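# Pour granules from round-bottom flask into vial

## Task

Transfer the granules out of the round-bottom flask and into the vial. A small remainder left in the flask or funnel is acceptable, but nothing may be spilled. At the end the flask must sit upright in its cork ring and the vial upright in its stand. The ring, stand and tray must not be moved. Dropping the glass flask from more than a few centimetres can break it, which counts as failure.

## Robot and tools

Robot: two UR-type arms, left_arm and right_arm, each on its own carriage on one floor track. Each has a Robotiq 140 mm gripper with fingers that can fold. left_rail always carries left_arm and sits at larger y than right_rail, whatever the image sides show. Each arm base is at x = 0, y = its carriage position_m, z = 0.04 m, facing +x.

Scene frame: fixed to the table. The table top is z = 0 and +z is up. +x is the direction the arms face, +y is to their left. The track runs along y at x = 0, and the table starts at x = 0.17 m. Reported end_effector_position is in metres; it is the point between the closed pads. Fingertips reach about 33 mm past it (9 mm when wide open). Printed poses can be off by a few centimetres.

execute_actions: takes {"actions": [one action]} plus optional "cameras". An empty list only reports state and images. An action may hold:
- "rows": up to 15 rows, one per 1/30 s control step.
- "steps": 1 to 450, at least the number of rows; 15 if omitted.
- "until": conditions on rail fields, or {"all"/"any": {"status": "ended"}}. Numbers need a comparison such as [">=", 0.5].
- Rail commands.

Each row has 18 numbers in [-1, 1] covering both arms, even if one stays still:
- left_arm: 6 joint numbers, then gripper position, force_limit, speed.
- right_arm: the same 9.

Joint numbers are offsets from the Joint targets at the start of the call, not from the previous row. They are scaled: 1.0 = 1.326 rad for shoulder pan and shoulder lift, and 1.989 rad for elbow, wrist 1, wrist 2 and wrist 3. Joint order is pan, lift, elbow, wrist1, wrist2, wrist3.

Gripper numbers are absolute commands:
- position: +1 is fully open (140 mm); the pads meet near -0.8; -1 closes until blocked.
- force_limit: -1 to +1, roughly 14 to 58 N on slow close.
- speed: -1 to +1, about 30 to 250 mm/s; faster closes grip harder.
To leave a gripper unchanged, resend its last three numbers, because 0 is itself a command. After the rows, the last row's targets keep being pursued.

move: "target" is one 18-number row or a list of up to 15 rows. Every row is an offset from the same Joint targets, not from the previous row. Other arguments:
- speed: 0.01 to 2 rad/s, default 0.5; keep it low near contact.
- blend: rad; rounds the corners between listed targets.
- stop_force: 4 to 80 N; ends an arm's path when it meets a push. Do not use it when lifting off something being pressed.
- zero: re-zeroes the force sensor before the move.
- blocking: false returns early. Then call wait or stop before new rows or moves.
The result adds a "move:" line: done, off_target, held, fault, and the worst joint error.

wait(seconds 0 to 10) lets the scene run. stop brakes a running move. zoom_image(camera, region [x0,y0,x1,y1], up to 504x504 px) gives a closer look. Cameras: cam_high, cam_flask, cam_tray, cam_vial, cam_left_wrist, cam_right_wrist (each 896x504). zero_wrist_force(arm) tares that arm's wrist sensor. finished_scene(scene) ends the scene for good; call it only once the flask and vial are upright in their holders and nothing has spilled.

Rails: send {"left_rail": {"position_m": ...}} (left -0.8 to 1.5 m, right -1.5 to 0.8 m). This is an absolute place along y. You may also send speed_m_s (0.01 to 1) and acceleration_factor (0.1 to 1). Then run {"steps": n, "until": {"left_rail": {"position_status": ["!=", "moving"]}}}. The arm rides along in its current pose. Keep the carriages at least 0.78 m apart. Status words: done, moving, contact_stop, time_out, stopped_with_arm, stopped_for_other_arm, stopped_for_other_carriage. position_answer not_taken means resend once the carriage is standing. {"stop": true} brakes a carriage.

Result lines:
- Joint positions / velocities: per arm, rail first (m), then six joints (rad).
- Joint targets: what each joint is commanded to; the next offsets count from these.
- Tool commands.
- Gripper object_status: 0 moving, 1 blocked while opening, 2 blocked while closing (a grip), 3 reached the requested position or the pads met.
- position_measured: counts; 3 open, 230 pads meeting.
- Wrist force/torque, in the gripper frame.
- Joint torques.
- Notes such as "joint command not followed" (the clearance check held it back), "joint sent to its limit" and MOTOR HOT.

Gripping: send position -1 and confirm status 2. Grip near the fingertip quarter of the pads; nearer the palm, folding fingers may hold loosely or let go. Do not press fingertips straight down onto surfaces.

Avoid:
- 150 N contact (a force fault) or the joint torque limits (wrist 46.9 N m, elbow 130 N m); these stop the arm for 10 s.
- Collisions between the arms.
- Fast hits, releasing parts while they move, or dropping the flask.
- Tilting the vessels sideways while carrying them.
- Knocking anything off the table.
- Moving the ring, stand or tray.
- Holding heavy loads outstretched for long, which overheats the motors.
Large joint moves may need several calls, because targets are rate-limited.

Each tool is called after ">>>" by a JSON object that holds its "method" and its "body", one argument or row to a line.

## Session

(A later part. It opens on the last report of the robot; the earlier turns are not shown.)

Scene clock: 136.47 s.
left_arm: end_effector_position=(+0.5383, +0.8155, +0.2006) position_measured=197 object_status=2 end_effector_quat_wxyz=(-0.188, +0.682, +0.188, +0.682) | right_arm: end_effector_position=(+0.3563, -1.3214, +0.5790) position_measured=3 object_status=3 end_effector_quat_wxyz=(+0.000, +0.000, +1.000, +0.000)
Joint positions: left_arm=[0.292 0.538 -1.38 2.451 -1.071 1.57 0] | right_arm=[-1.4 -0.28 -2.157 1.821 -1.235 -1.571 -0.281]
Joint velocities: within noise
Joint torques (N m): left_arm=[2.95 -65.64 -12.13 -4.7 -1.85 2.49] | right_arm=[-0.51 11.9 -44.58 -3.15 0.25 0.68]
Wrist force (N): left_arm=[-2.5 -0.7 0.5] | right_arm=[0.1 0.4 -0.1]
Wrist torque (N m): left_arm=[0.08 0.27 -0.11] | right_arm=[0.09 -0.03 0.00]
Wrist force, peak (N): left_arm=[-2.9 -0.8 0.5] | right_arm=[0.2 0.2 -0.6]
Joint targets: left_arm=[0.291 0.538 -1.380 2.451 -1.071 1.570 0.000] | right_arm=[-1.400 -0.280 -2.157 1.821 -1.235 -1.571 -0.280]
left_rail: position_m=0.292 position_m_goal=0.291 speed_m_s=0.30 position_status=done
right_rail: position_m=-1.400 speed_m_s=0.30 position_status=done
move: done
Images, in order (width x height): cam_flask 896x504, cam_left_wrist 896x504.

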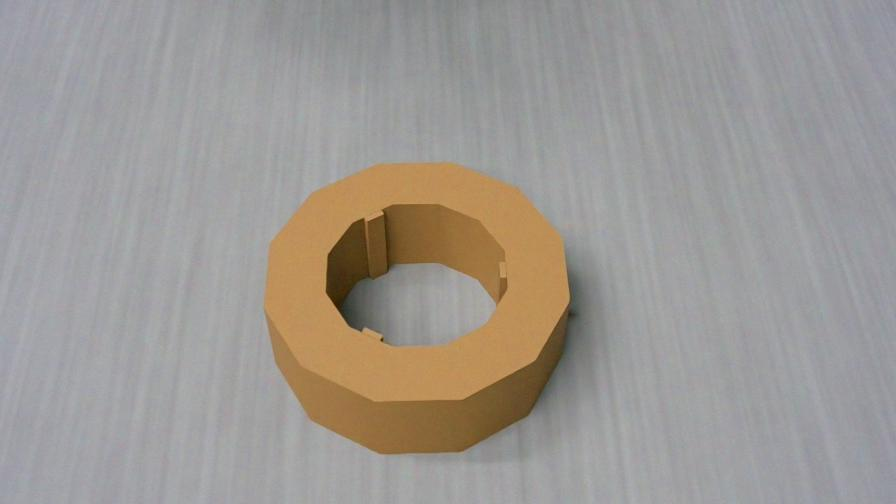

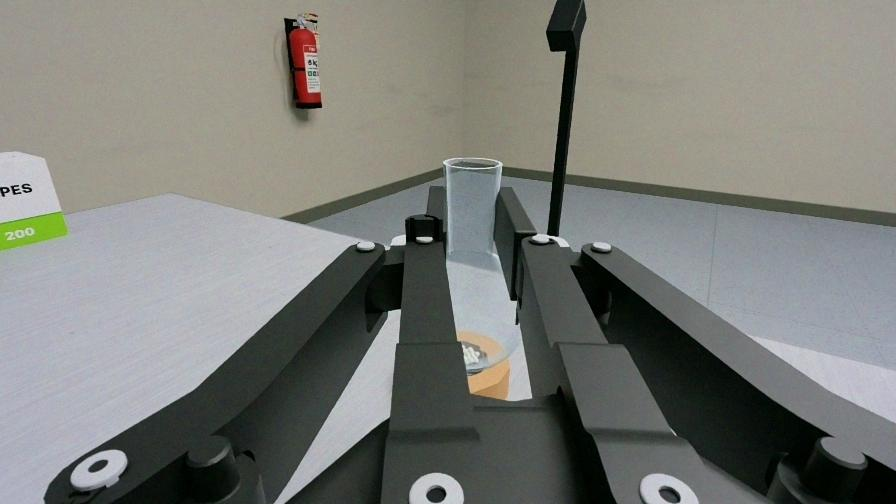

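>>> {"method": "execute_actions", "body": {
  "actions": [
    {"left_rail":{"position_m":-0.3091,"speed_m_s":0.25,"acceleration_factor":0.25},"steps":150,"until":{"left_rail":{"position_status":["!=","moving"]}}}
  ],
  "cameras": ["cam_left_wrist","cam_vial","cam_tray","cam_high"]
}}

Scene clock: 199.93 s.
left_arm: end_effector_position=(+0.5381, +0.2148, +0.2006) position_measured=197 object_status=2 end_effector_quat_wxyz=(-0.188, +0.682, +0.188, +0.682) | right_arm: end_effector_position=(+0.3563, -1.3214, +0.5790) position_measured=3 object_status=3 end_effector_quat_wxyz=(+0.000, +0.000, +1.000, +0.000)
Joint positions: left_arm=[-0.309 0.538 -1.38 2.451 -1.071 1.57 0] | right_arm=[-1.4 -0.28 -2.157 1.821 -1.235 -1.571 -0.281]
Joint velocities: within noise
Joint torques (N m): left_arm=[-0.28 -56.11 -33.14 -2.37 -1.88 2.26] | right_arm=[-2.55 12.46 -44.84 -3.1 0.06 0.9]
Wrist force (N): left_arm=[-2.4 -0.6 0.4] | right_arm=[0.2 0.3 -0.3]
Wrist torque (N m): left_arm=[0.10 0.27 -0.10] | right_arm=[0.05 -0.04 0.00]
Wrist force, peak (N): left_arm=[-2.9 -0.6 0.5] | right_arm=[0.3 0.0 -0.6]
Joint targets: left_arm=[-0.309 0.538 -1.380 2.451 -1.071 1.570 0.000] | right_arm=[-1.400 -0.280 -2.157 1.821 -1.235 -1.571 -0.280]
Tool commands: left_gripper/position=-1.0 left_gripper/force_limit=+0.0 left_gripper/speed=-1.0 right_gripper/position=+1.0 right_gripper/force_limit=+1.0 right_gripper/speed=+1.0
left_rail: position_m=-0.309 speed_m_s=0.25 position_status=done
right_rail: position_m=-1.400 speed_m_s=0.30 position_status=done
Images, in order (width x height): cam_high 896x504, cam_tray 896x504, cam_vial 896x504, cam_left_wrist 896x504.

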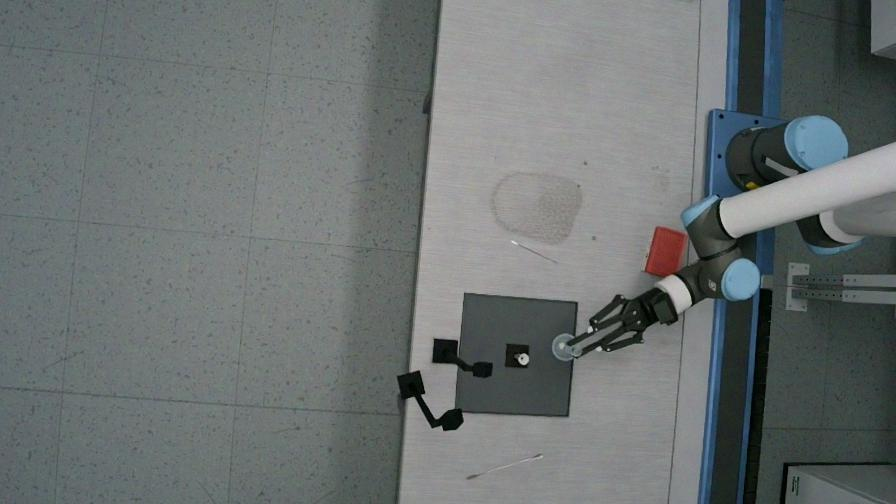

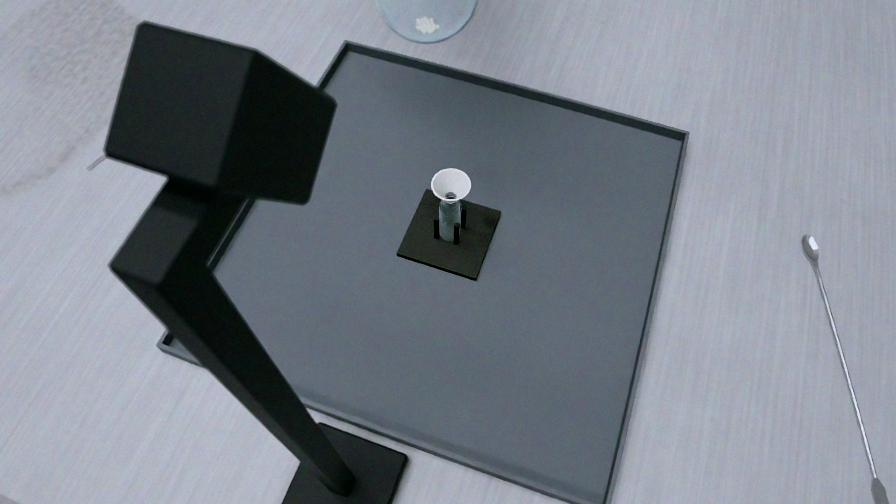

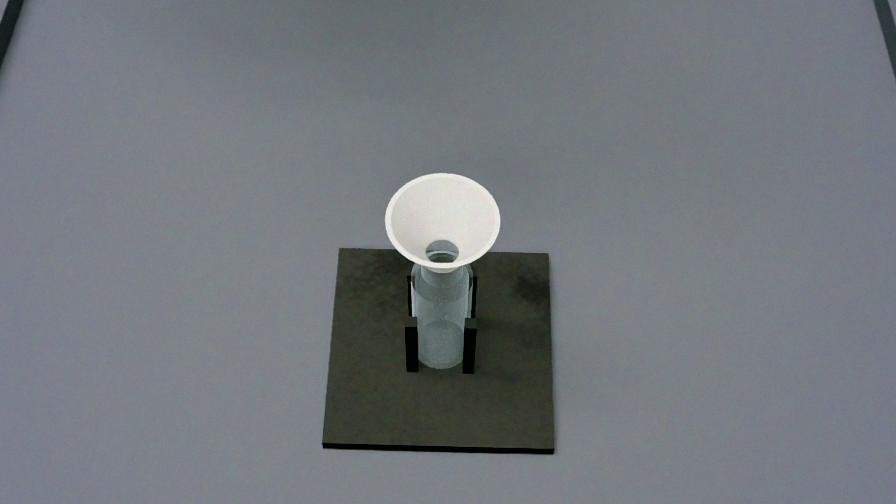

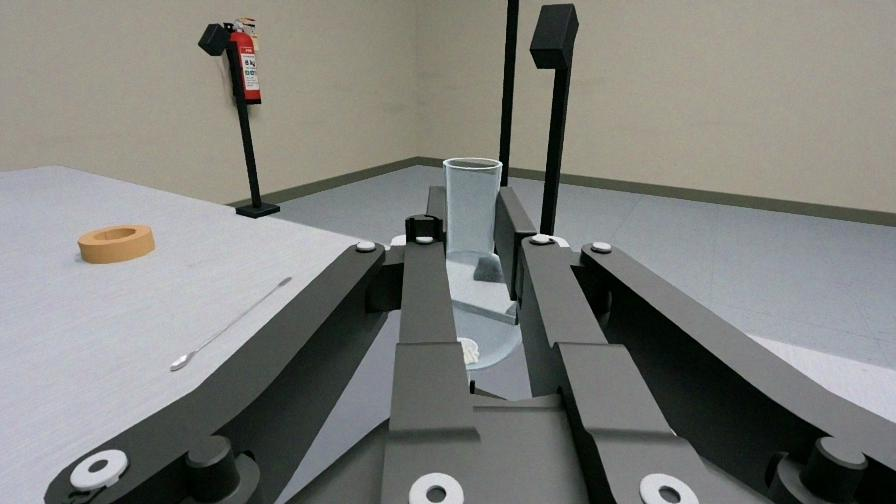

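>>> {"method": "move", "body": {
  "target": [0.0121,-0.034,-0.0517,0.1619,0,0.955,-1,0,-1,0,0,0,0,0,0,1,1,1],
  "speed": 0.8,
  "cameras": ["cam_vial"]
}}

Scene clock: 231.13 s.
left_arm: end_effector_position=(+0.5448, +0.2326, +0.1939) position_measured=197 object_status=2 end_effector_quat_wxyz=(+0.605, -0.599, +0.477, -0.217) | right_arm: end_effector_position=(+0.3563, -1.3214, +0.5790) position_measured=3 object_status=3 end_effector_quat_wxyz=(+0.000, +0.000, +1.000, +0.000)
Joint positions: left_arm=[-0.309 0.554 -1.425 2.349 -0.749 1.57 1.898] | right_arm=[-1.4 -0.281 -2.157 1.821 -1.235 -1.571 -0.28]
Joint velocities: within noise
Joint torques (N m): left_arm=[10.41 -58.74 -39.1 -1.24 -1.73 2.33] | right_arm=[-1.85 14.5 -45.43 -3.49 0.12 0.88]
Wrist force (N): left_arm=[-1.2 -0.5 -0.4] | right_arm=[-0.1 0.1 -0.3]
Wrist torque (N m): left_arm=[-0.14 -0.08 -0.14] | right_arm=[0.02 0.02 0.00]
Wrist force, peak (N): left_arm=[-2.8 -0.6 0.6] | right_arm=[0.1 0.5 -0.5]
Joint targets: left_arm=[-0.309 0.554 -1.425 2.349 -0.749 1.570 1.899] | right_arm=[-1.400 -0.280 -2.157 1.821 -1.235 -1.571 -0.280]
left_rail: position_m=-0.309 speed_m_s=0.25 position_status=done
right_rail: position_m=-1.400 speed_m_s=0.30 position_status=done
move: done
Images, in order (width x height): cam_vial 896x504.

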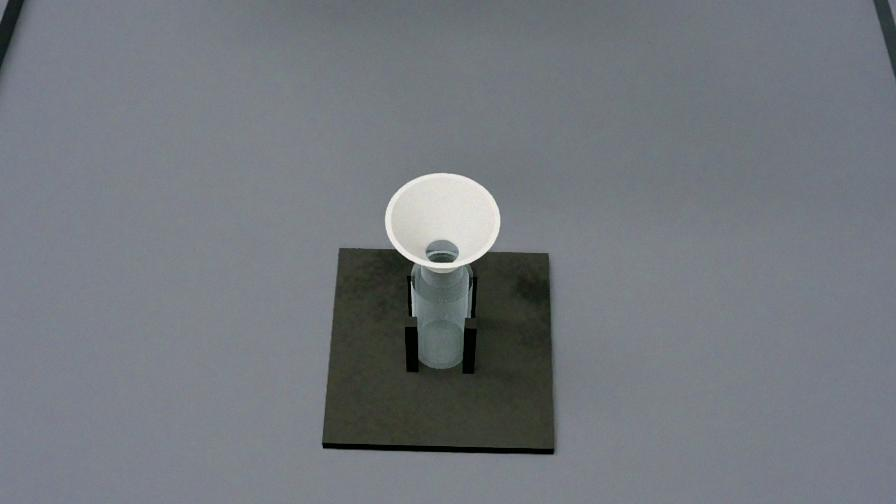

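>>> {"method": "move", "body": {
  "target": [0,0.1448,-0.0549,-0.0416,0,0.1865,-1,0,-1,0,0,0,0,0,0,1,1,1],
  "speed": 0.3,
  "cameras": ["cam_vial","cam_tray"]
}}

Scene clock: 237.83 s.
left_arm: end_effector_position=(+0.6086, +0.2721, +0.1389) position_measured=197 object_status=2 end_effector_quat_wxyz=(+0.635, -0.501, +0.579, -0.102) | right_arm: end_effector_position=(+0.3563, -1.3214, +0.5790) position_measured=3 object_status=3 end_effector_quat_wxyz=(+0.000, +0.000, +1.000, +0.000)
Joint positions: left_arm=[-0.309 0.554 -1.233 2.239 -0.832 1.57 2.269] | right_arm=[-1.4 -0.281 -2.157 1.821 -1.235 -1.571 -0.28]
Joint velocities: within noise
Joint torques (N m): left_arm=[5.34 -47.44 -37.83 -4.44 -1.76 3.7] | right_arm=[-0.33 13.69 -47.02 -3.43 -0.21 0.59]
Wrist force (N): left_arm=[-0.5 0.2 -0.7] | right_arm=[0.0 0.5 -0.3]
Wrist torque (N m): left_arm=[-0.03 -0.16 -0.22] | right_arm=[0.10 0.00 0.00]
Wrist force, peak (N): left_arm=[-1.2 -0.4 -1.6] | right_arm=[0.5 0.4 -0.1]
Joint targets: left_arm=[-0.309 0.554 -1.233 2.239 -0.832 1.570 2.270] | right_arm=[-1.400 -0.280 -2.157 1.821 -1.235 -1.571 -0.280]
left_rail: position_m=-0.309 speed_m_s=0.25 position_status=done
right_rail: position_m=-1.400 speed_m_s=0.30 position_status=done
move: done
Images, in order (width x height): cam_tray 896x504, cam_vial 896x504.

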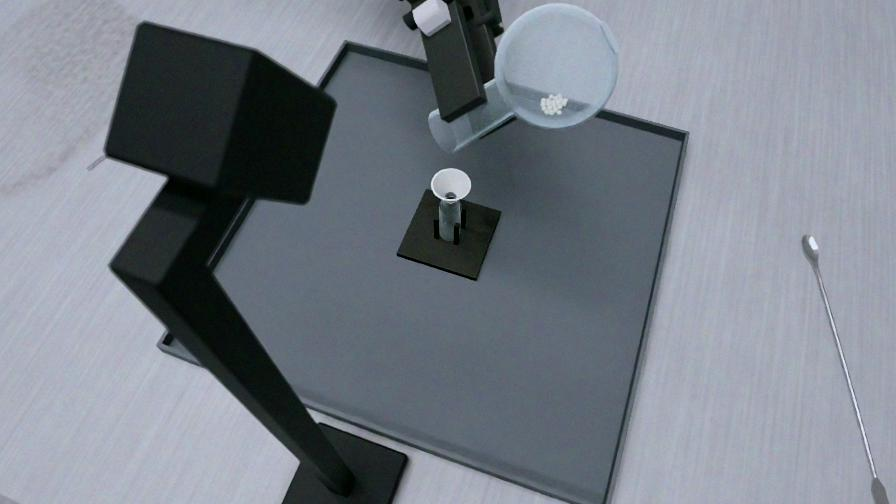

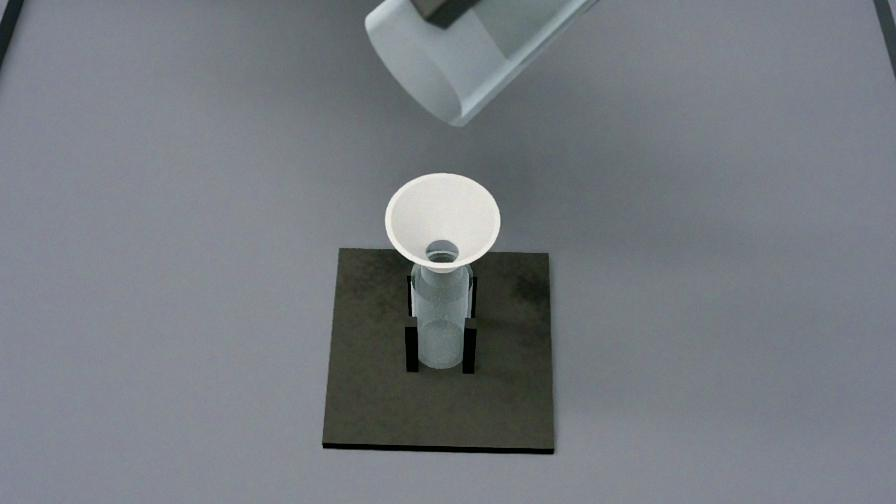

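>>> {"method": "zoom_image", "body": {
  "camera": "cam_vial",
  "region": [320, 0, 560, 135]
}}

>>> {"method": "zoom_image", "body": {
  "camera": "cam_tray",
  "region": [370, 60, 570, 260]
}}

Scaled by 2.100 from the camera's 896x504 image, which has a finer 1280x720 frame.

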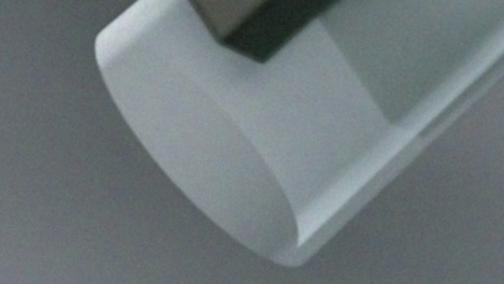

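Scaled by 2.520 from the camera's 896x504 image, which has a finer 1280x720 frame.

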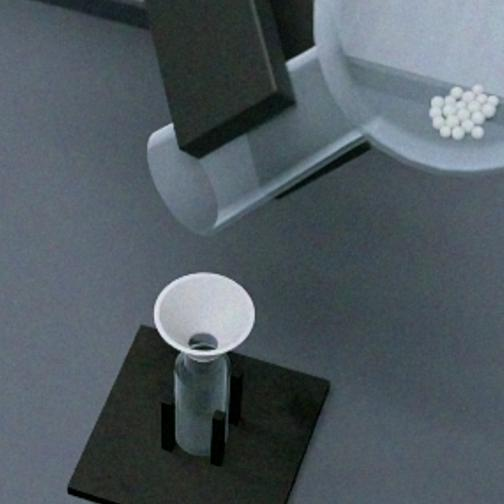

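>>> {"method": "execute_actions", "body": {
  "actions": [
    {"left_rail":{"position_m":-0.3063,"speed_m_s":0.05},"steps":60,"until":{"left_rail":{"position_status":["!=","moving"]}}}
  ],
  "cameras": []
}}

>>> {"method": "move", "body": {
  "target": [0,0.0414,0.0035,-0.0311,0,0.0872,-1,0,-1,0,0,0,0,0,0,1,1,1],
  "speed": 0.1,
  "cameras": ["cam_vial","cam_tray"]
}}

>>> {"method": "zoom_image", "body": {
  "camera": "cam_vial",
  "region": [320, 60, 560, 300]
}}

>>> {"method": "zoom_image", "body": {
  "camera": "cam_tray",
  "region": [400, 70, 560, 230]
}}

Scene clock: 274.77 s.
left_arm: end_effector_position=(+0.6087, +0.2750, +0.1388) position_measured=197 object_status=2 end_effector_quat_wxyz=(+0.635, -0.501, +0.579, -0.102) | right_arm: end_effector_position=(+0.3563, -1.3214, +0.5790) position_measured=3 object_status=3 end_effector_quat_wxyz=(+0.000, +0.000, +1.000, +0.000)
Joint positions: left_arm=[-0.306 0.554 -1.233 2.239 -0.832 1.57 2.27] | right_arm=[-1.4 -0.28 -2.157 1.821 -1.235 -1.571 -0.281]
Joint velocities: within noise
Joint torques (N m): left_arm=[-8.24 -50.34 -22.87 -1.44 -1.93 2.39] | right_arm=[-0.21 12.29 -48.31 -3.35 -0.46 0.79]
Wrist force (N): left_arm=[-0.4 0.1 -0.7] | right_arm=[0.3 0.1 -0.3]
Wrist torque (N m): left_arm=[-0.04 -0.18 -0.22] | right_arm=[0.02 -0.07 0.00]
Wrist force, peak (N): left_arm=[-0.5 0.9 -1.2] | right_arm=[0.0 0.7 -0.4]
Joint targets: left_arm=[-0.306 0.554 -1.233 2.239 -0.832 1.570 2.270] | right_arm=[-1.400 -0.280 -2.157 1.821 -1.235 -1.571 -0.280]
Tool commands: left_gripper/position=-1.0 left_gripper/force_limit=+0.0 left_gripper/speed=-1.0 right_gripper/position=+1.0 right_gripper/force_limit=+1.0 right_gripper/speed=+1.0
left_rail: position_m=-0.306 speed_m_s=0.05 position_status=done
right_rail: position_m=-1.400 speed_m_s=0.30 position_status=done
No camera images: "cameras" was empty.

Scene clock: 277.00 s.
left_arm: end_effector_position=(+0.6095, +0.2755, +0.1089) position_measured=197 object_status=2 end_effector_quat_wxyz=(+0.641, -0.449, +0.621, -0.047) end_effector_velocity=(+0.000, +0.001, -0.001) end_effector_angular_velocity=(+0.005, +0.004, +0.000) | right_arm: end_effector_position=(+0.3563, -1.3214, +0.5790) position_measured=3 object_status=3 end_effector_quat_wxyz=(+0.000, +0.000, +1.000, +0.000)
Joint positions: left_arm=[-0.306 0.554 -1.178 2.246 -0.893 1.57 2.443] | right_arm=[-1.4 -0.281 -2.157 1.821 -1.235 -1.571 -0.28]
Joint velocities: left_arm=[0 0.001 0.001 0 0 -0.001 0.006] | right_arm=[within noise]
Joint torques (N m): left_arm=[-7.21 -50.5 -12.73 -4.42 -1.91 3.43] | right_arm=[-0.37 12.85 -47.05 -3.75 -0.53 0.99]
Wrist force (N): left_arm=[-0.3 0.2 -1.0] | right_arm=[0.2 0.1 -0.3]
Wrist torque (N m): left_arm=[-0.03 -0.22 -0.22] | right_arm=[0.02 -0.04 0.00]
Wrist force, peak (N): left_arm=[0.2 0.0 -1.6] | right_arm=[-0.2 -0.1 -0.7]
Joint targets: left_arm=[-0.306 0.554 -1.178 2.246 -0.894 1.570 2.443] | right_arm=[-1.400 -0.280 -2.157 1.821 -1.235 -1.571 -0.280]
left_rail: position_m=-0.306 speed_m_s=0.05 position_status=done
right_rail: position_m=-1.400 speed_m_s=0.30 position_status=done
move: done
Images, in order (width x height): cam_tray 896x504, cam_vial 896x504.

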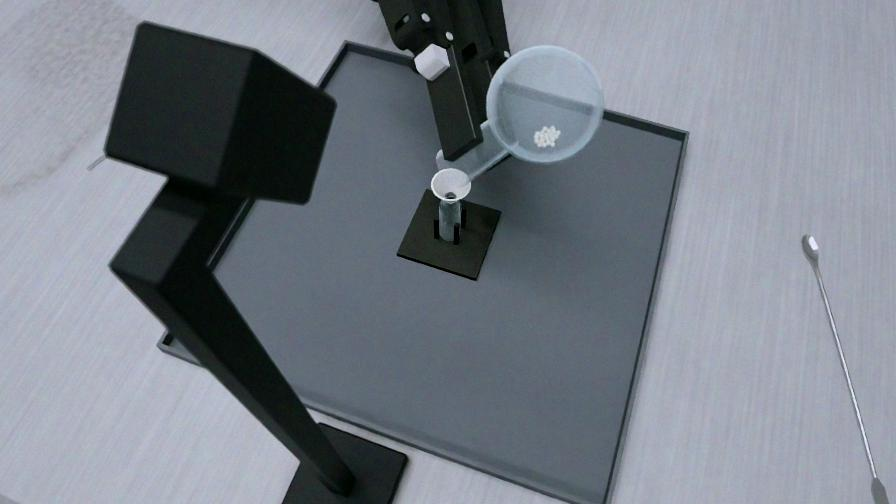

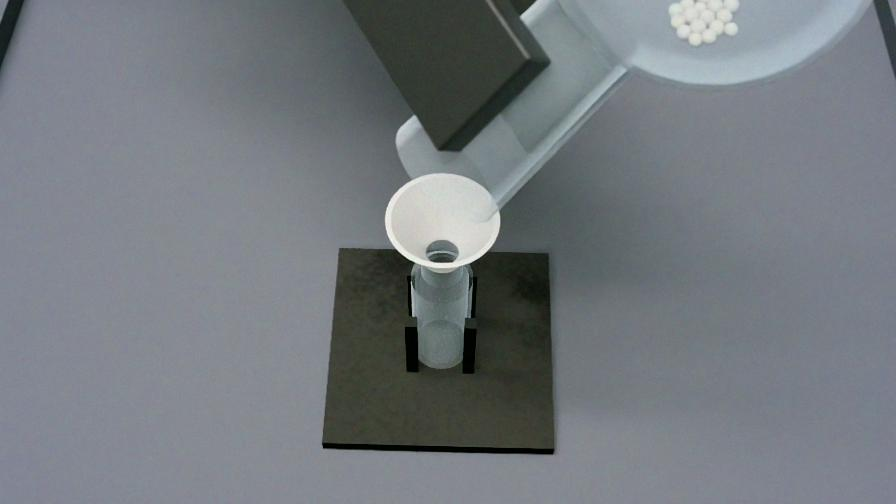

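Scaled by 2.100 from the camera's 896x504 image, which has a finer 1280x720 frame.

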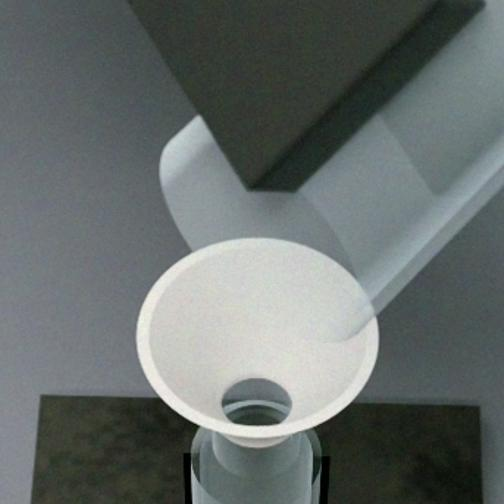

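Scaled by 3.150 from the camera's 896x504 image, which has a finer 1280x720 frame.

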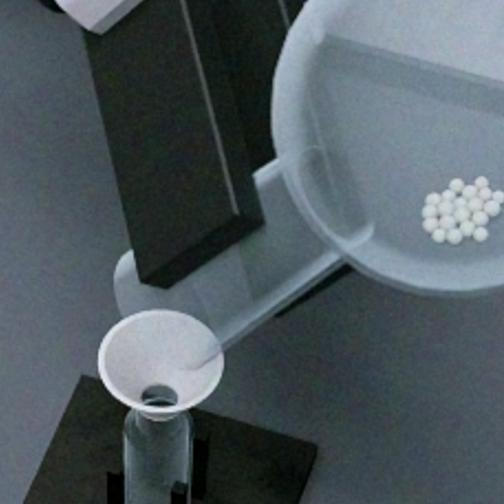

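>>> {"method": "move", "body": {
  "target": [0,0.0123,0.0007,-0.0089,0,0,-1,0,-1,0,0,0,0,0,0,1,1,1],
  "speed": 0.04,
  "stop_force": 5,
  "cameras": ["cam_vial","cam_tray"]
}}

>>> {"method": "zoom_image", "body": {
  "camera": "cam_vial",
  "region": [320, 60, 560, 300]
}}

Scene clock: 291.93 s.
left_arm: end_effector_position=(+0.6098, +0.2756, +0.1001) position_measured=197 object_status=2 end_effector_quat_wxyz=(+0.641, -0.449, +0.621, -0.046) | right_arm: end_effector_position=(+0.3563, -1.3214, +0.5790) position_measured=3 object_status=3 end_effector_quat_wxyz=(+0.000, +0.000, +1.000, +0.000)
Joint positions: left_arm=[-0.306 0.554 -1.162 2.248 -0.911 1.57 2.443] | right_arm=[-1.4 -0.281 -2.157 1.821 -1.235 -1.571 -0.281]
Joint velocities: within noise
Joint torques (N m): left_arm=[-8.11 -49.18 -13.74 -3.94 -1.91 2.68] | right_arm=[-0.55 12.7 -48.15 -3.25 -0.59 0.42]
Wrist force (N): left_arm=[0.0 0.5 -1.0] | right_arm=[0.3 0.2 -0.1]
Wrist torque (N m): left_arm=[0.04 -0.26 -0.21] | right_arm=[0.03 -0.08 0.00]
Wrist force, peak (N): left_arm=[0.0 0.2 -1.5] | right_arm=[0.1 0.2 -0.6]
Joint targets: left_arm=[-0.306 0.554 -1.162 2.248 -0.911 1.570 2.443] | right_arm=[-1.400 -0.280 -2.157 1.821 -1.235 -1.571 -0.280]
left_rail: position_m=-0.306 speed_m_s=0.05 position_status=done
right_rail: position_m=-1.400 speed_m_s=0.30 position_status=done
move: done
Images, in order (width x height): cam_tray 896x504, cam_vial 896x504.

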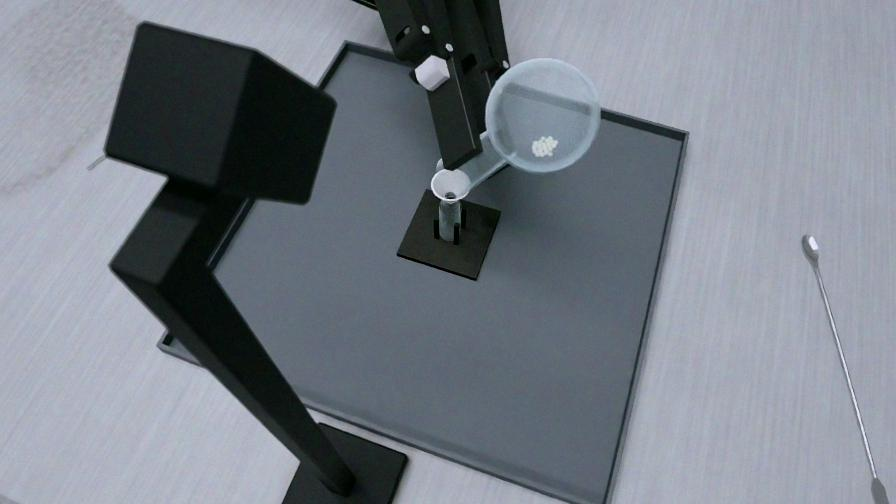

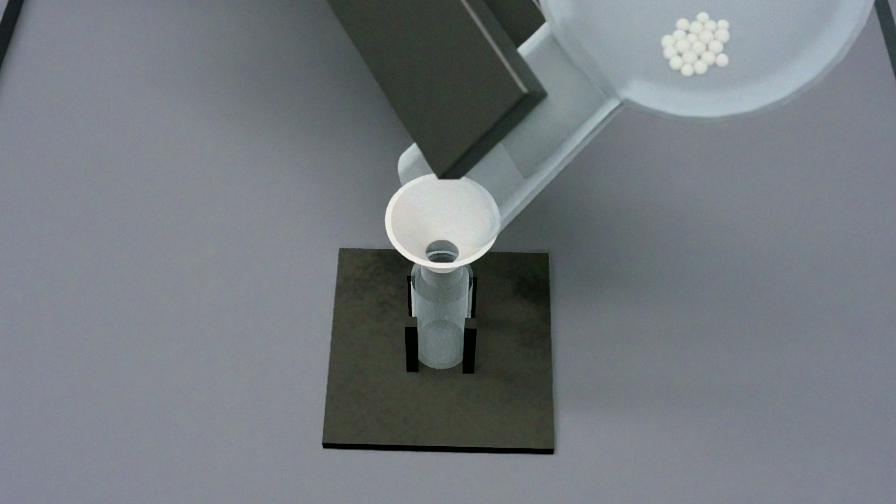

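Scaled by 2.100 from the camera's 896x504 image, which has a finer 1280x720 frame.

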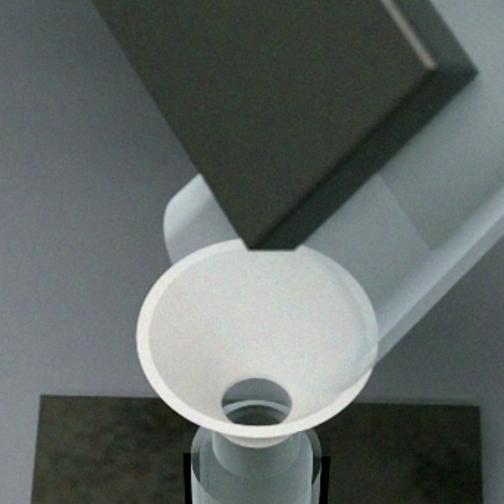

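>>> {"method": "move", "body": {
  "target": [-0.0126,0,0,0,0,0.351,-1,0,-1,0,0,0,0,0,0,1,1,1],
  "speed": 0.9,
  "cameras": ["cam_vial","cam_tray"]
}}

>>> {"method": "zoom_image", "body": {
  "camera": "cam_vial",
  "region": [280, 60, 600, 400]
}}

>>> {"method": "zoom_image", "body": {
  "camera": "cam_tray",
  "region": [370, 60, 570, 260]
}}

Scene clock: 301.57 s.
left_arm: end_effector_position=(+0.6194, +0.2654, +0.1001) position_measured=197 object_status=2 end_effector_quat_wxyz=(+0.620, -0.204, +0.738, +0.170) | right_arm: end_effector_position=(+0.3563, -1.3214, +0.5790) position_measured=3 object_status=3 end_effector_quat_wxyz=(+0.000, +0.000, +1.000, +0.000)
Joint positions: left_arm=[-0.306 0.537 -1.162 2.248 -0.911 1.57 3.141] | right_arm=[-1.4 -0.281 -2.157 1.821 -1.235 -1.571 -0.281]
Joint velocities: within noise
Joint torques (N m): left_arm=[-11.42 -50.91 -31.31 -1.33 -1.94 2.74] | right_arm=[-0.5 13.22 -49.05 -3.33 0 0.72]
Wrist force (N): left_arm=[0.7 0.4 -1.1] | right_arm=[-0.5 -0.1 -0.2]
Wrist torque (N m): left_arm=[0.08 -0.35 -0.19] | right_arm=[-0.03 0.10 0.00]
Wrist force, peak (N): left_arm=[0.0 0.4 -1.6] | right_arm=[0.3 0.1 -0.6]
Joint targets: left_arm=[-0.306 0.537 -1.162 2.248 -0.911 1.570 3.141] | right_arm=[-1.400 -0.280 -2.157 1.821 -1.235 -1.571 -0.280]
left_rail: position_m=-0.306 speed_m_s=0.05 position_status=done
right_rail: position_m=-1.400 speed_m_s=0.30 position_status=done
move: done
Images, in order (width x height): cam_tray 896x504, cam_vial 896x504.

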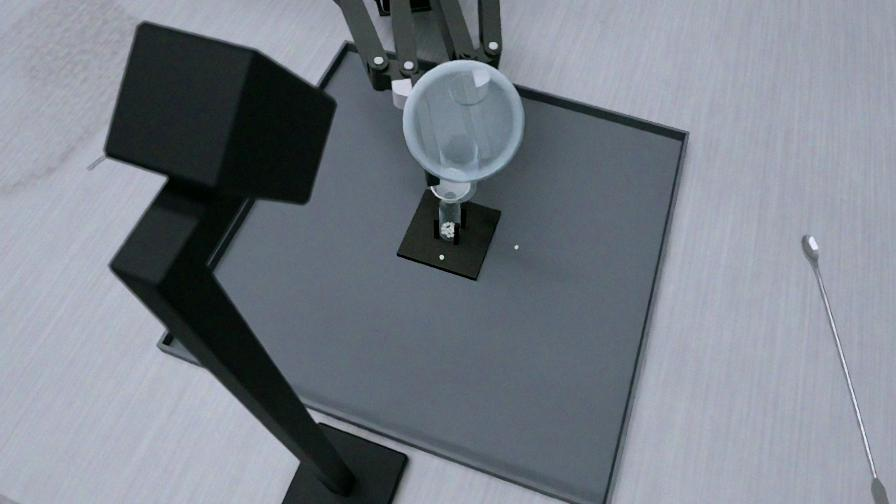

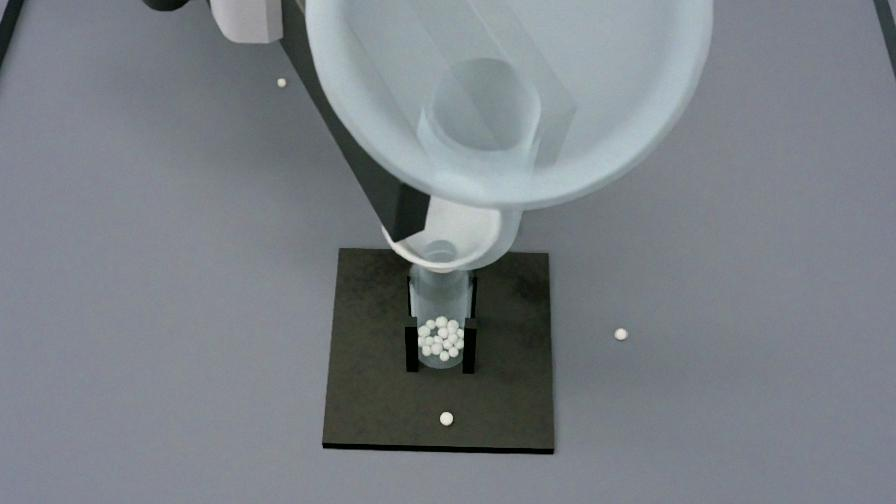

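Scaled by 1.482 from the camera's 896x504 image, which has a finer 1280x720 frame.

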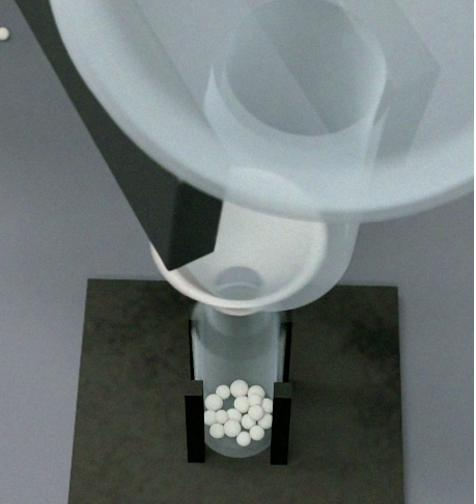

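Scaled by 2.520 from the camera's 896x504 image, which has a finer 1280x720 frame.

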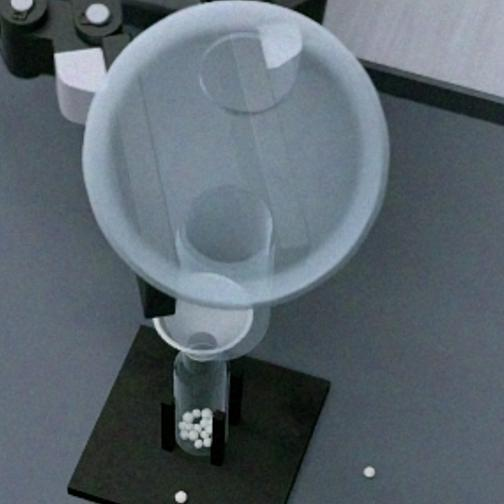

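>>> {"method": "move", "body": {
  "target": [0,-0.0537,-0.0042,0.04,0,0,-1,0,-1,0,0,0,0,0,0,1,1,1],
  "speed": 0.1,
  "cameras": ["cam_vial","cam_tray","cam_left_wrist"]
}}

>>> {"method": "zoom_image", "body": {
  "camera": "cam_tray",
  "region": [330, 0, 580, 250]
}}

>>> {"method": "zoom_image", "body": {
  "camera": "cam_vial",
  "region": [230, 0, 700, 470]
}}

Scene clock: 311.50 s.
left_arm: end_effector_position=(+0.6183, +0.2647, +0.1386) position_measured=197 object_status=2 end_effector_quat_wxyz=(+0.620, -0.204, +0.738, +0.170) | right_arm: end_effector_position=(+0.3563, -1.3214, +0.5790) position_measured=3 object_status=3 end_effector_quat_wxyz=(+0.000, +0.000, +1.000, +0.000)
Joint positions: left_arm=[-0.306 0.537 -1.233 2.239 -0.832 1.57 3.141] | right_arm=[-1.4 -0.28 -2.157 1.821 -1.235 -1.571 -0.281]
Joint velocities: within noise
Joint torques (N m): left_arm=[-7 -73.72 -36.06 -0.67 -1.92 2.88] | right_arm=[-1.25 16.1 -48.62 -3.68 -0.58 0.47]
Wrist force (N): left_arm=[0.6 1.1 -0.9] | right_arm=[-0.1 -0.3 -0.1]
Wrist torque (N m): left_arm=[0.23 -0.30 -0.23] | right_arm=[-0.08 0.02 0.00]
Wrist force, peak (N): left_arm=[0.8 1.1 -1.1] | right_arm=[-0.4 0.1 -0.8]
Joint targets: left_arm=[-0.306 0.537 -1.233 2.239 -0.832 1.570 3.141] | right_arm=[-1.400 -0.280 -2.157 1.821 -1.235 -1.571 -0.280]
left_rail: position_m=-0.306 speed_m_s=0.05 position_status=done
right_rail: position_m=-1.400 speed_m_s=0.30 position_status=done
move: done
Images, in order (width x height): cam_tray 896x504, cam_vial 896x504, cam_left_wrist 896x504.

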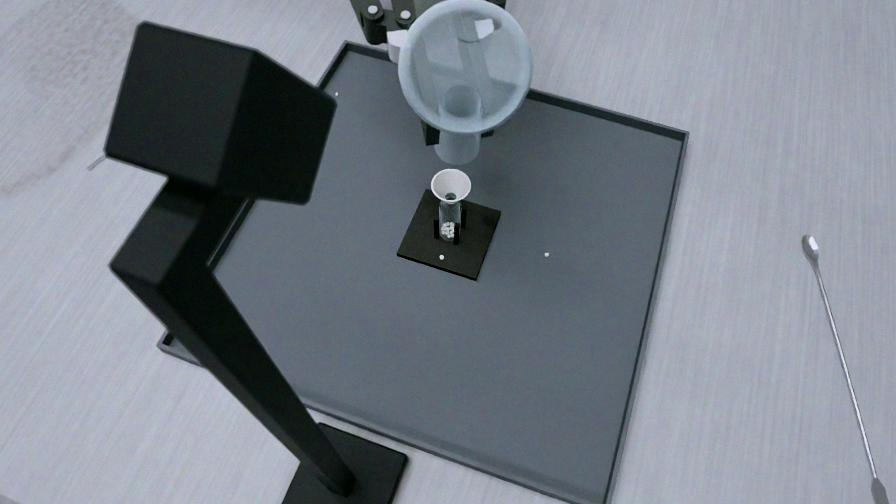

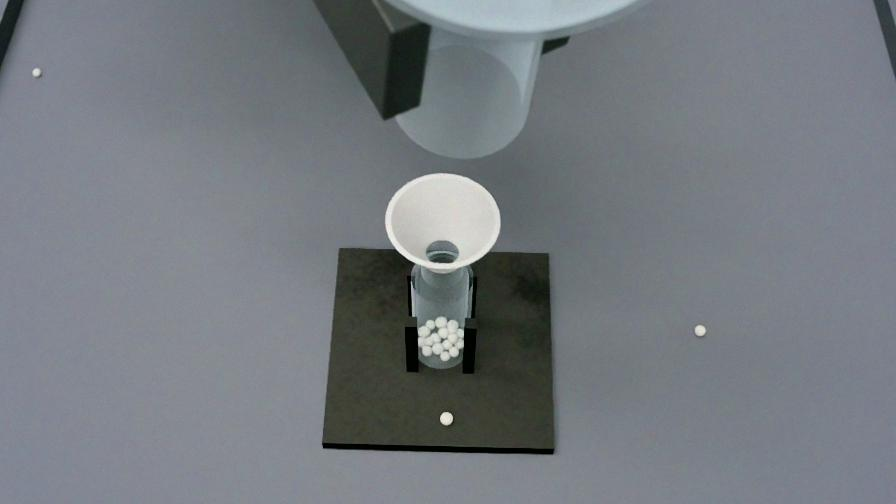

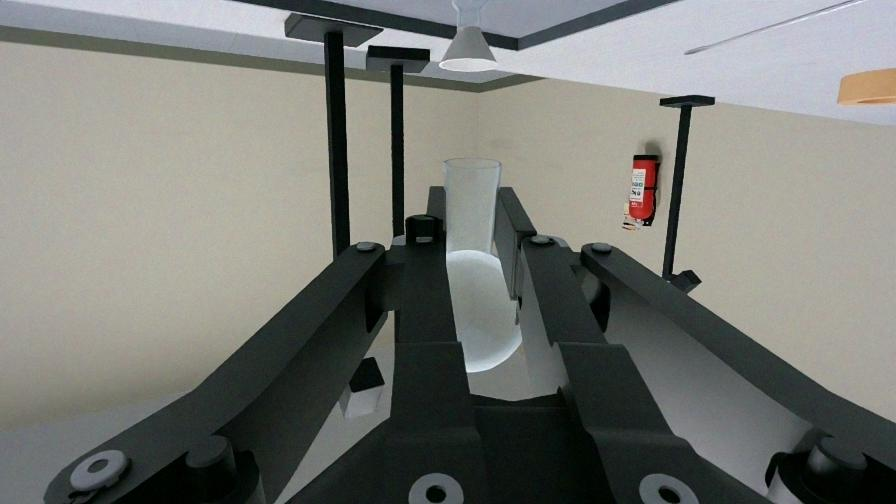

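Scaled by 2.016 from the camera's 896x504 image, which has a finer 1280x720 frame.

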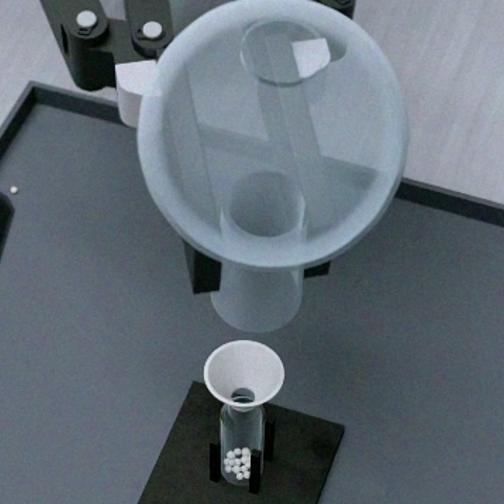

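Scaled by 1.072 from the camera's 896x504 image, which has a finer 1280x720 frame.

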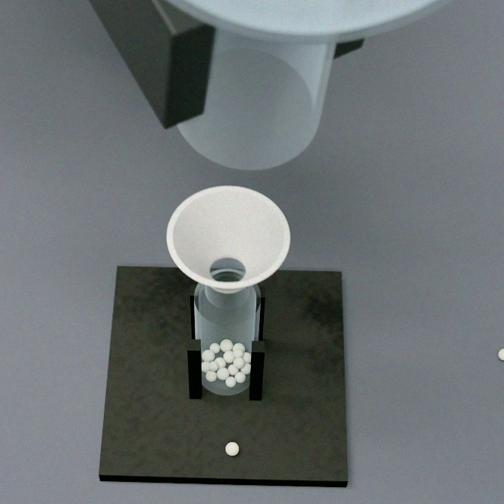

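>>> {"method": "move", "body": {
  "target": [
    [0,-0.1448,0.0549,0.0417,0,0,-1,0,-1,0,0,0,0,0,0,1,1,1],
    [0,-0.1448,0.0549,0.0417,0,-0.925,-1,0,-1,0,0,0,0,0,0,1,1,1]
  ],
  "speed": [0.4,1.0],
  "blend": 0.08,
  "cameras": ["cam_tray"]
}}

Scene clock: 322.03 s.
left_arm: end_effector_position=(+0.5537, +0.2263, +0.1938) position_measured=197 object_status=2 end_effector_quat_wxyz=(-0.511, +0.711, -0.286, +0.390) | right_arm: end_effector_position=(+0.3563, -1.3214, +0.5790) position_measured=3 object_status=3 end_effector_quat_wxyz=(+0.000, +0.000, +1.000, +0.000)
Joint positions: left_arm=[-0.306 0.537 -1.425 2.349 -0.749 1.57 1.302] | right_arm=[-1.4 -0.281 -2.157 1.821 -1.235 -1.571 -0.28]
Joint velocities: within noise
Joint torques (N m): left_arm=[-3.93 -57.03 -22.41 -1.44 -1.78 -2.56] | right_arm=[-0.39 13.15 -49.71 -3.59 -0.46 0.53]
Wrist force (N): left_arm=[-1.9 -0.4 -0.6] | right_arm=[0.0 -0.1 -0.6]
Wrist torque (N m): left_arm=[-0.07 0.10 -0.10] | right_arm=[-0.03 0.00 0.00]
Wrist force, peak (N): left_arm=[-0.4 0.6 -2.5] | right_arm=[-0.1 0.2 -0.7]
Joint targets: left_arm=[-0.306 0.537 -1.425 2.349 -0.749 1.570 1.301] | right_arm=[-1.400 -0.280 -2.157 1.821 -1.235 -1.571 -0.280]
left_rail: position_m=-0.306 speed_m_s=0.05 position_status=done
right_rail: position_m=-1.400 speed_m_s=0.30 position_status=done
move: done
Images, in order (width x height): cam_tray 896x504.

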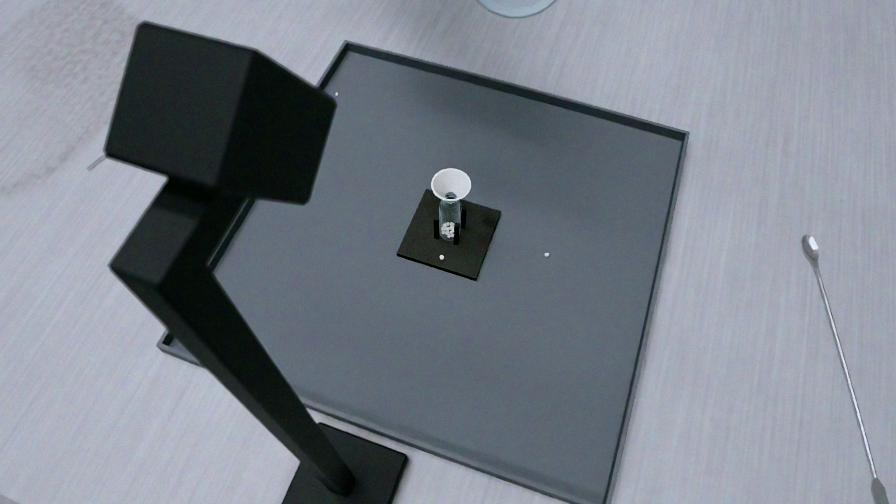

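>>> {"method": "move", "body": {
  "target": [0.0005,0.034,0.0517,-0.1618,0,-0.6541,-1,0,-1,0,0,0,0,0,0,1,1,1],
  "speed": 1.0,
  "cameras": []
}}

>>> {"method": "execute_actions", "body": {
  "actions": [
    {"left_rail":{"position_m":0.2915,"speed_m_s":0.3},"steps":200,"until":{"left_rail":{"position_status":["!=","moving"]}}}
  ],
  "cameras": ["cam_flask"]
}}

Scene clock: 329.63 s.
left_arm: end_effector_position=(+0.5381, +0.2175, +0.2005) position_measured=197 object_status=2 end_effector_quat_wxyz=(-0.188, +0.682, +0.188, +0.681) | right_arm: end_effector_position=(+0.3563, -1.3214, +0.5790) position_measured=3 object_status=3 end_effector_quat_wxyz=(+0.000, +0.000, +1.000, +0.000)
Joint positions: left_arm=[-0.306 0.538 -1.38 2.451 -1.07 1.57 0.001] | right_arm=[-1.4 -0.28 -2.157 1.821 -1.235 -1.571 -0.281]
Joint velocities: within noise
Joint torques (N m): left_arm=[10.76 -31.48 -13.49 -5.53 -1.77 -1.86] | right_arm=[-2.73 15.21 -49.85 -3.77 -0.94 0.33]
Wrist force (N): left_arm=[-2.4 -0.5 0.1] | right_arm=[-0.3 0.1 -0.2]
Wrist torque (N m): left_arm=[0.14 0.27 -0.11] | right_arm=[0.02 0.07 0.01]
Wrist force, peak (N): left_arm=[-2.7 -0.6 0.1] | right_arm=[-0.3 0.4 -0.6]
Joint targets: left_arm=[-0.306 0.538 -1.380 2.451 -1.071 1.570 0.001] | right_arm=[-1.400 -0.280 -2.157 1.821 -1.235 -1.571 -0.280]
left_rail: position_m=-0.306 speed_m_s=0.05 position_status=done
right_rail: position_m=-1.400 speed_m_s=0.30 position_status=done
move: done
No camera images: "cameras" was empty.

Scene clock: 333.47 s.
left_arm: end_effector_position=(+0.5381, +0.8152, +0.2005) position_measured=197 object_status=2 end_effector_quat_wxyz=(-0.188, +0.682, +0.188, +0.681) | right_arm: end_effector_position=(+0.3563, -1.3214, +0.5790) position_measured=3 object_status=3 end_effector_quat_wxyz=(+0.000, +0.000, +1.000, +0.000)
Joint positions: left_arm=[0.291 0.538 -1.38 2.451 -1.071 1.57 0.001] | right_arm=[-1.4 -0.281 -2.157 1.821 -1.235 -1.571 -0.28]
Joint velocities: within noise
Joint torques (N m): left_arm=[10.38 -33.03 -28.68 -3.58 -1.65 -2.1] | right_arm=[-0.95 14.11 -50.26 -3.53 -0.86 1.39]
Wrist force (N): left_arm=[-2.2 -0.6 0.0] | right_arm=[-0.3 0.3 -0.5]
Wrist torque (N m): left_arm=[0.11 0.21 -0.10] | right_arm=[0.06 0.06 0.00]
Wrist force, peak (N): left_arm=[-2.6 -1.0 0.5] | right_arm=[-0.6 0.2 -0.4]
Joint targets: left_arm=[0.291 0.538 -1.380 2.451 -1.071 1.570 0.001] | right_arm=[-1.400 -0.280 -2.157 1.821 -1.235 -1.571 -0.280]
Tool commands: left_gripper/position=-1.0 left_gripper/force_limit=+0.0 left_gripper/speed=-1.0 right_gripper/position=+1.0 right_gripper/force_limit=+1.0 right_gripper/speed=+1.0
left_rail: position_m=0.291 speed_m_s=0.30 position_status=done
right_rail: position_m=-1.400 speed_m_s=0.30 position_status=done
Images, in order (width x height): cam_flask 896x504.

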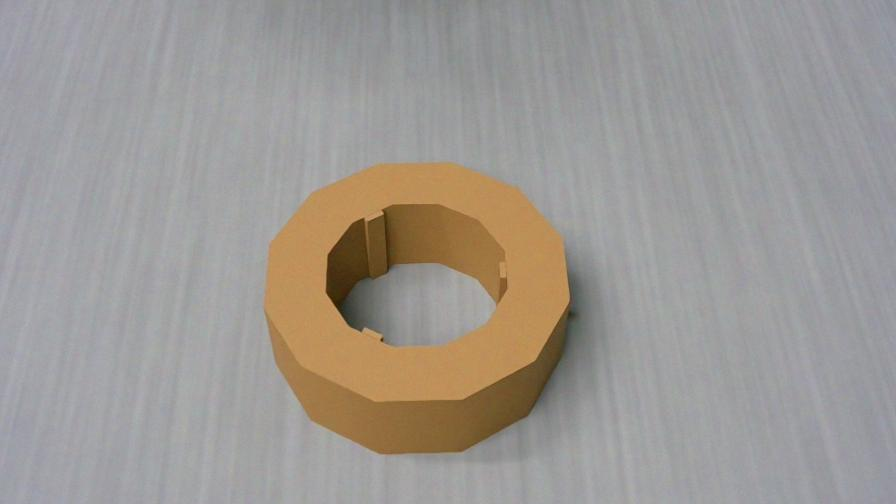

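>>> {"method": "move", "body": {
  "target": [
    [0,0.1089,-0.1123,0.0395,0,-0.0005,-1,0,-1,0,0,0,0,0,0,1,1,1],
    [0,0.1918,-0.1046,-0.0235,0,-0.0005,-1,0,-1,0,0,0,0,0,0,1,1,1]
  ],
  "speed": [0.2,0.12],
  "blend": 0.03,
  "cameras": ["cam_flask"]
}}

Scene clock: 341.07 s.
left_arm: end_effector_position=(+0.6447, +0.8789, +0.1401) position_measured=197 object_status=2 end_effector_quat_wxyz=(-0.188, +0.682, +0.188, +0.682) | right_arm: end_effector_position=(+0.3563, -1.3214, +0.5790) position_measured=3 object_status=3 end_effector_quat_wxyz=(+0.000, +0.000, +1.000, +0.000)
Joint positions: left_arm=[0.292 0.538 -1.126 2.243 -1.117 1.57 0] | right_arm=[-1.4 -0.28 -2.157 1.821 -1.235 -1.571 -0.28]
Joint velocities: within noise
Joint torques (N m): left_arm=[9.49 -49.74 -10.92 -5.45 -1.72 -2.05] | right_arm=[-2.11 13.55 -49.41 -3.75 -0.44 0.7]
Wrist force (N): left_arm=[-1.8 -0.4 0.5] | right_arm=[0.1 0.3 -0.4]
Wrist torque (N m): left_arm=[0.17 0.15 -0.10] | right_arm=[0.05 -0.03 0.01]
Wrist force, peak (N): left_arm=[-2.8 -0.6 0.2] | right_arm=[-0.3 0.6 -0.5]
Joint targets: left_arm=[0.291 0.538 -1.126 2.243 -1.117 1.570 0.000] | right_arm=[-1.400 -0.280 -2.157 1.821 -1.235 -1.571 -0.280]
left_rail: position_m=0.292 position_m_goal=0.291 speed_m_s=0.30 position_status=done
right_rail: position_m=-1.400 speed_m_s=0.30 position_status=done
move: done
Images, in order (width x height): cam_flask 896x504.

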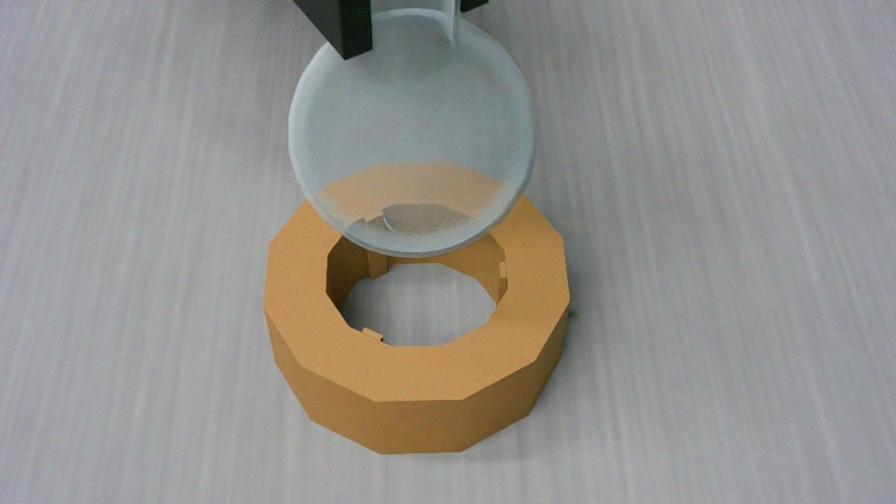

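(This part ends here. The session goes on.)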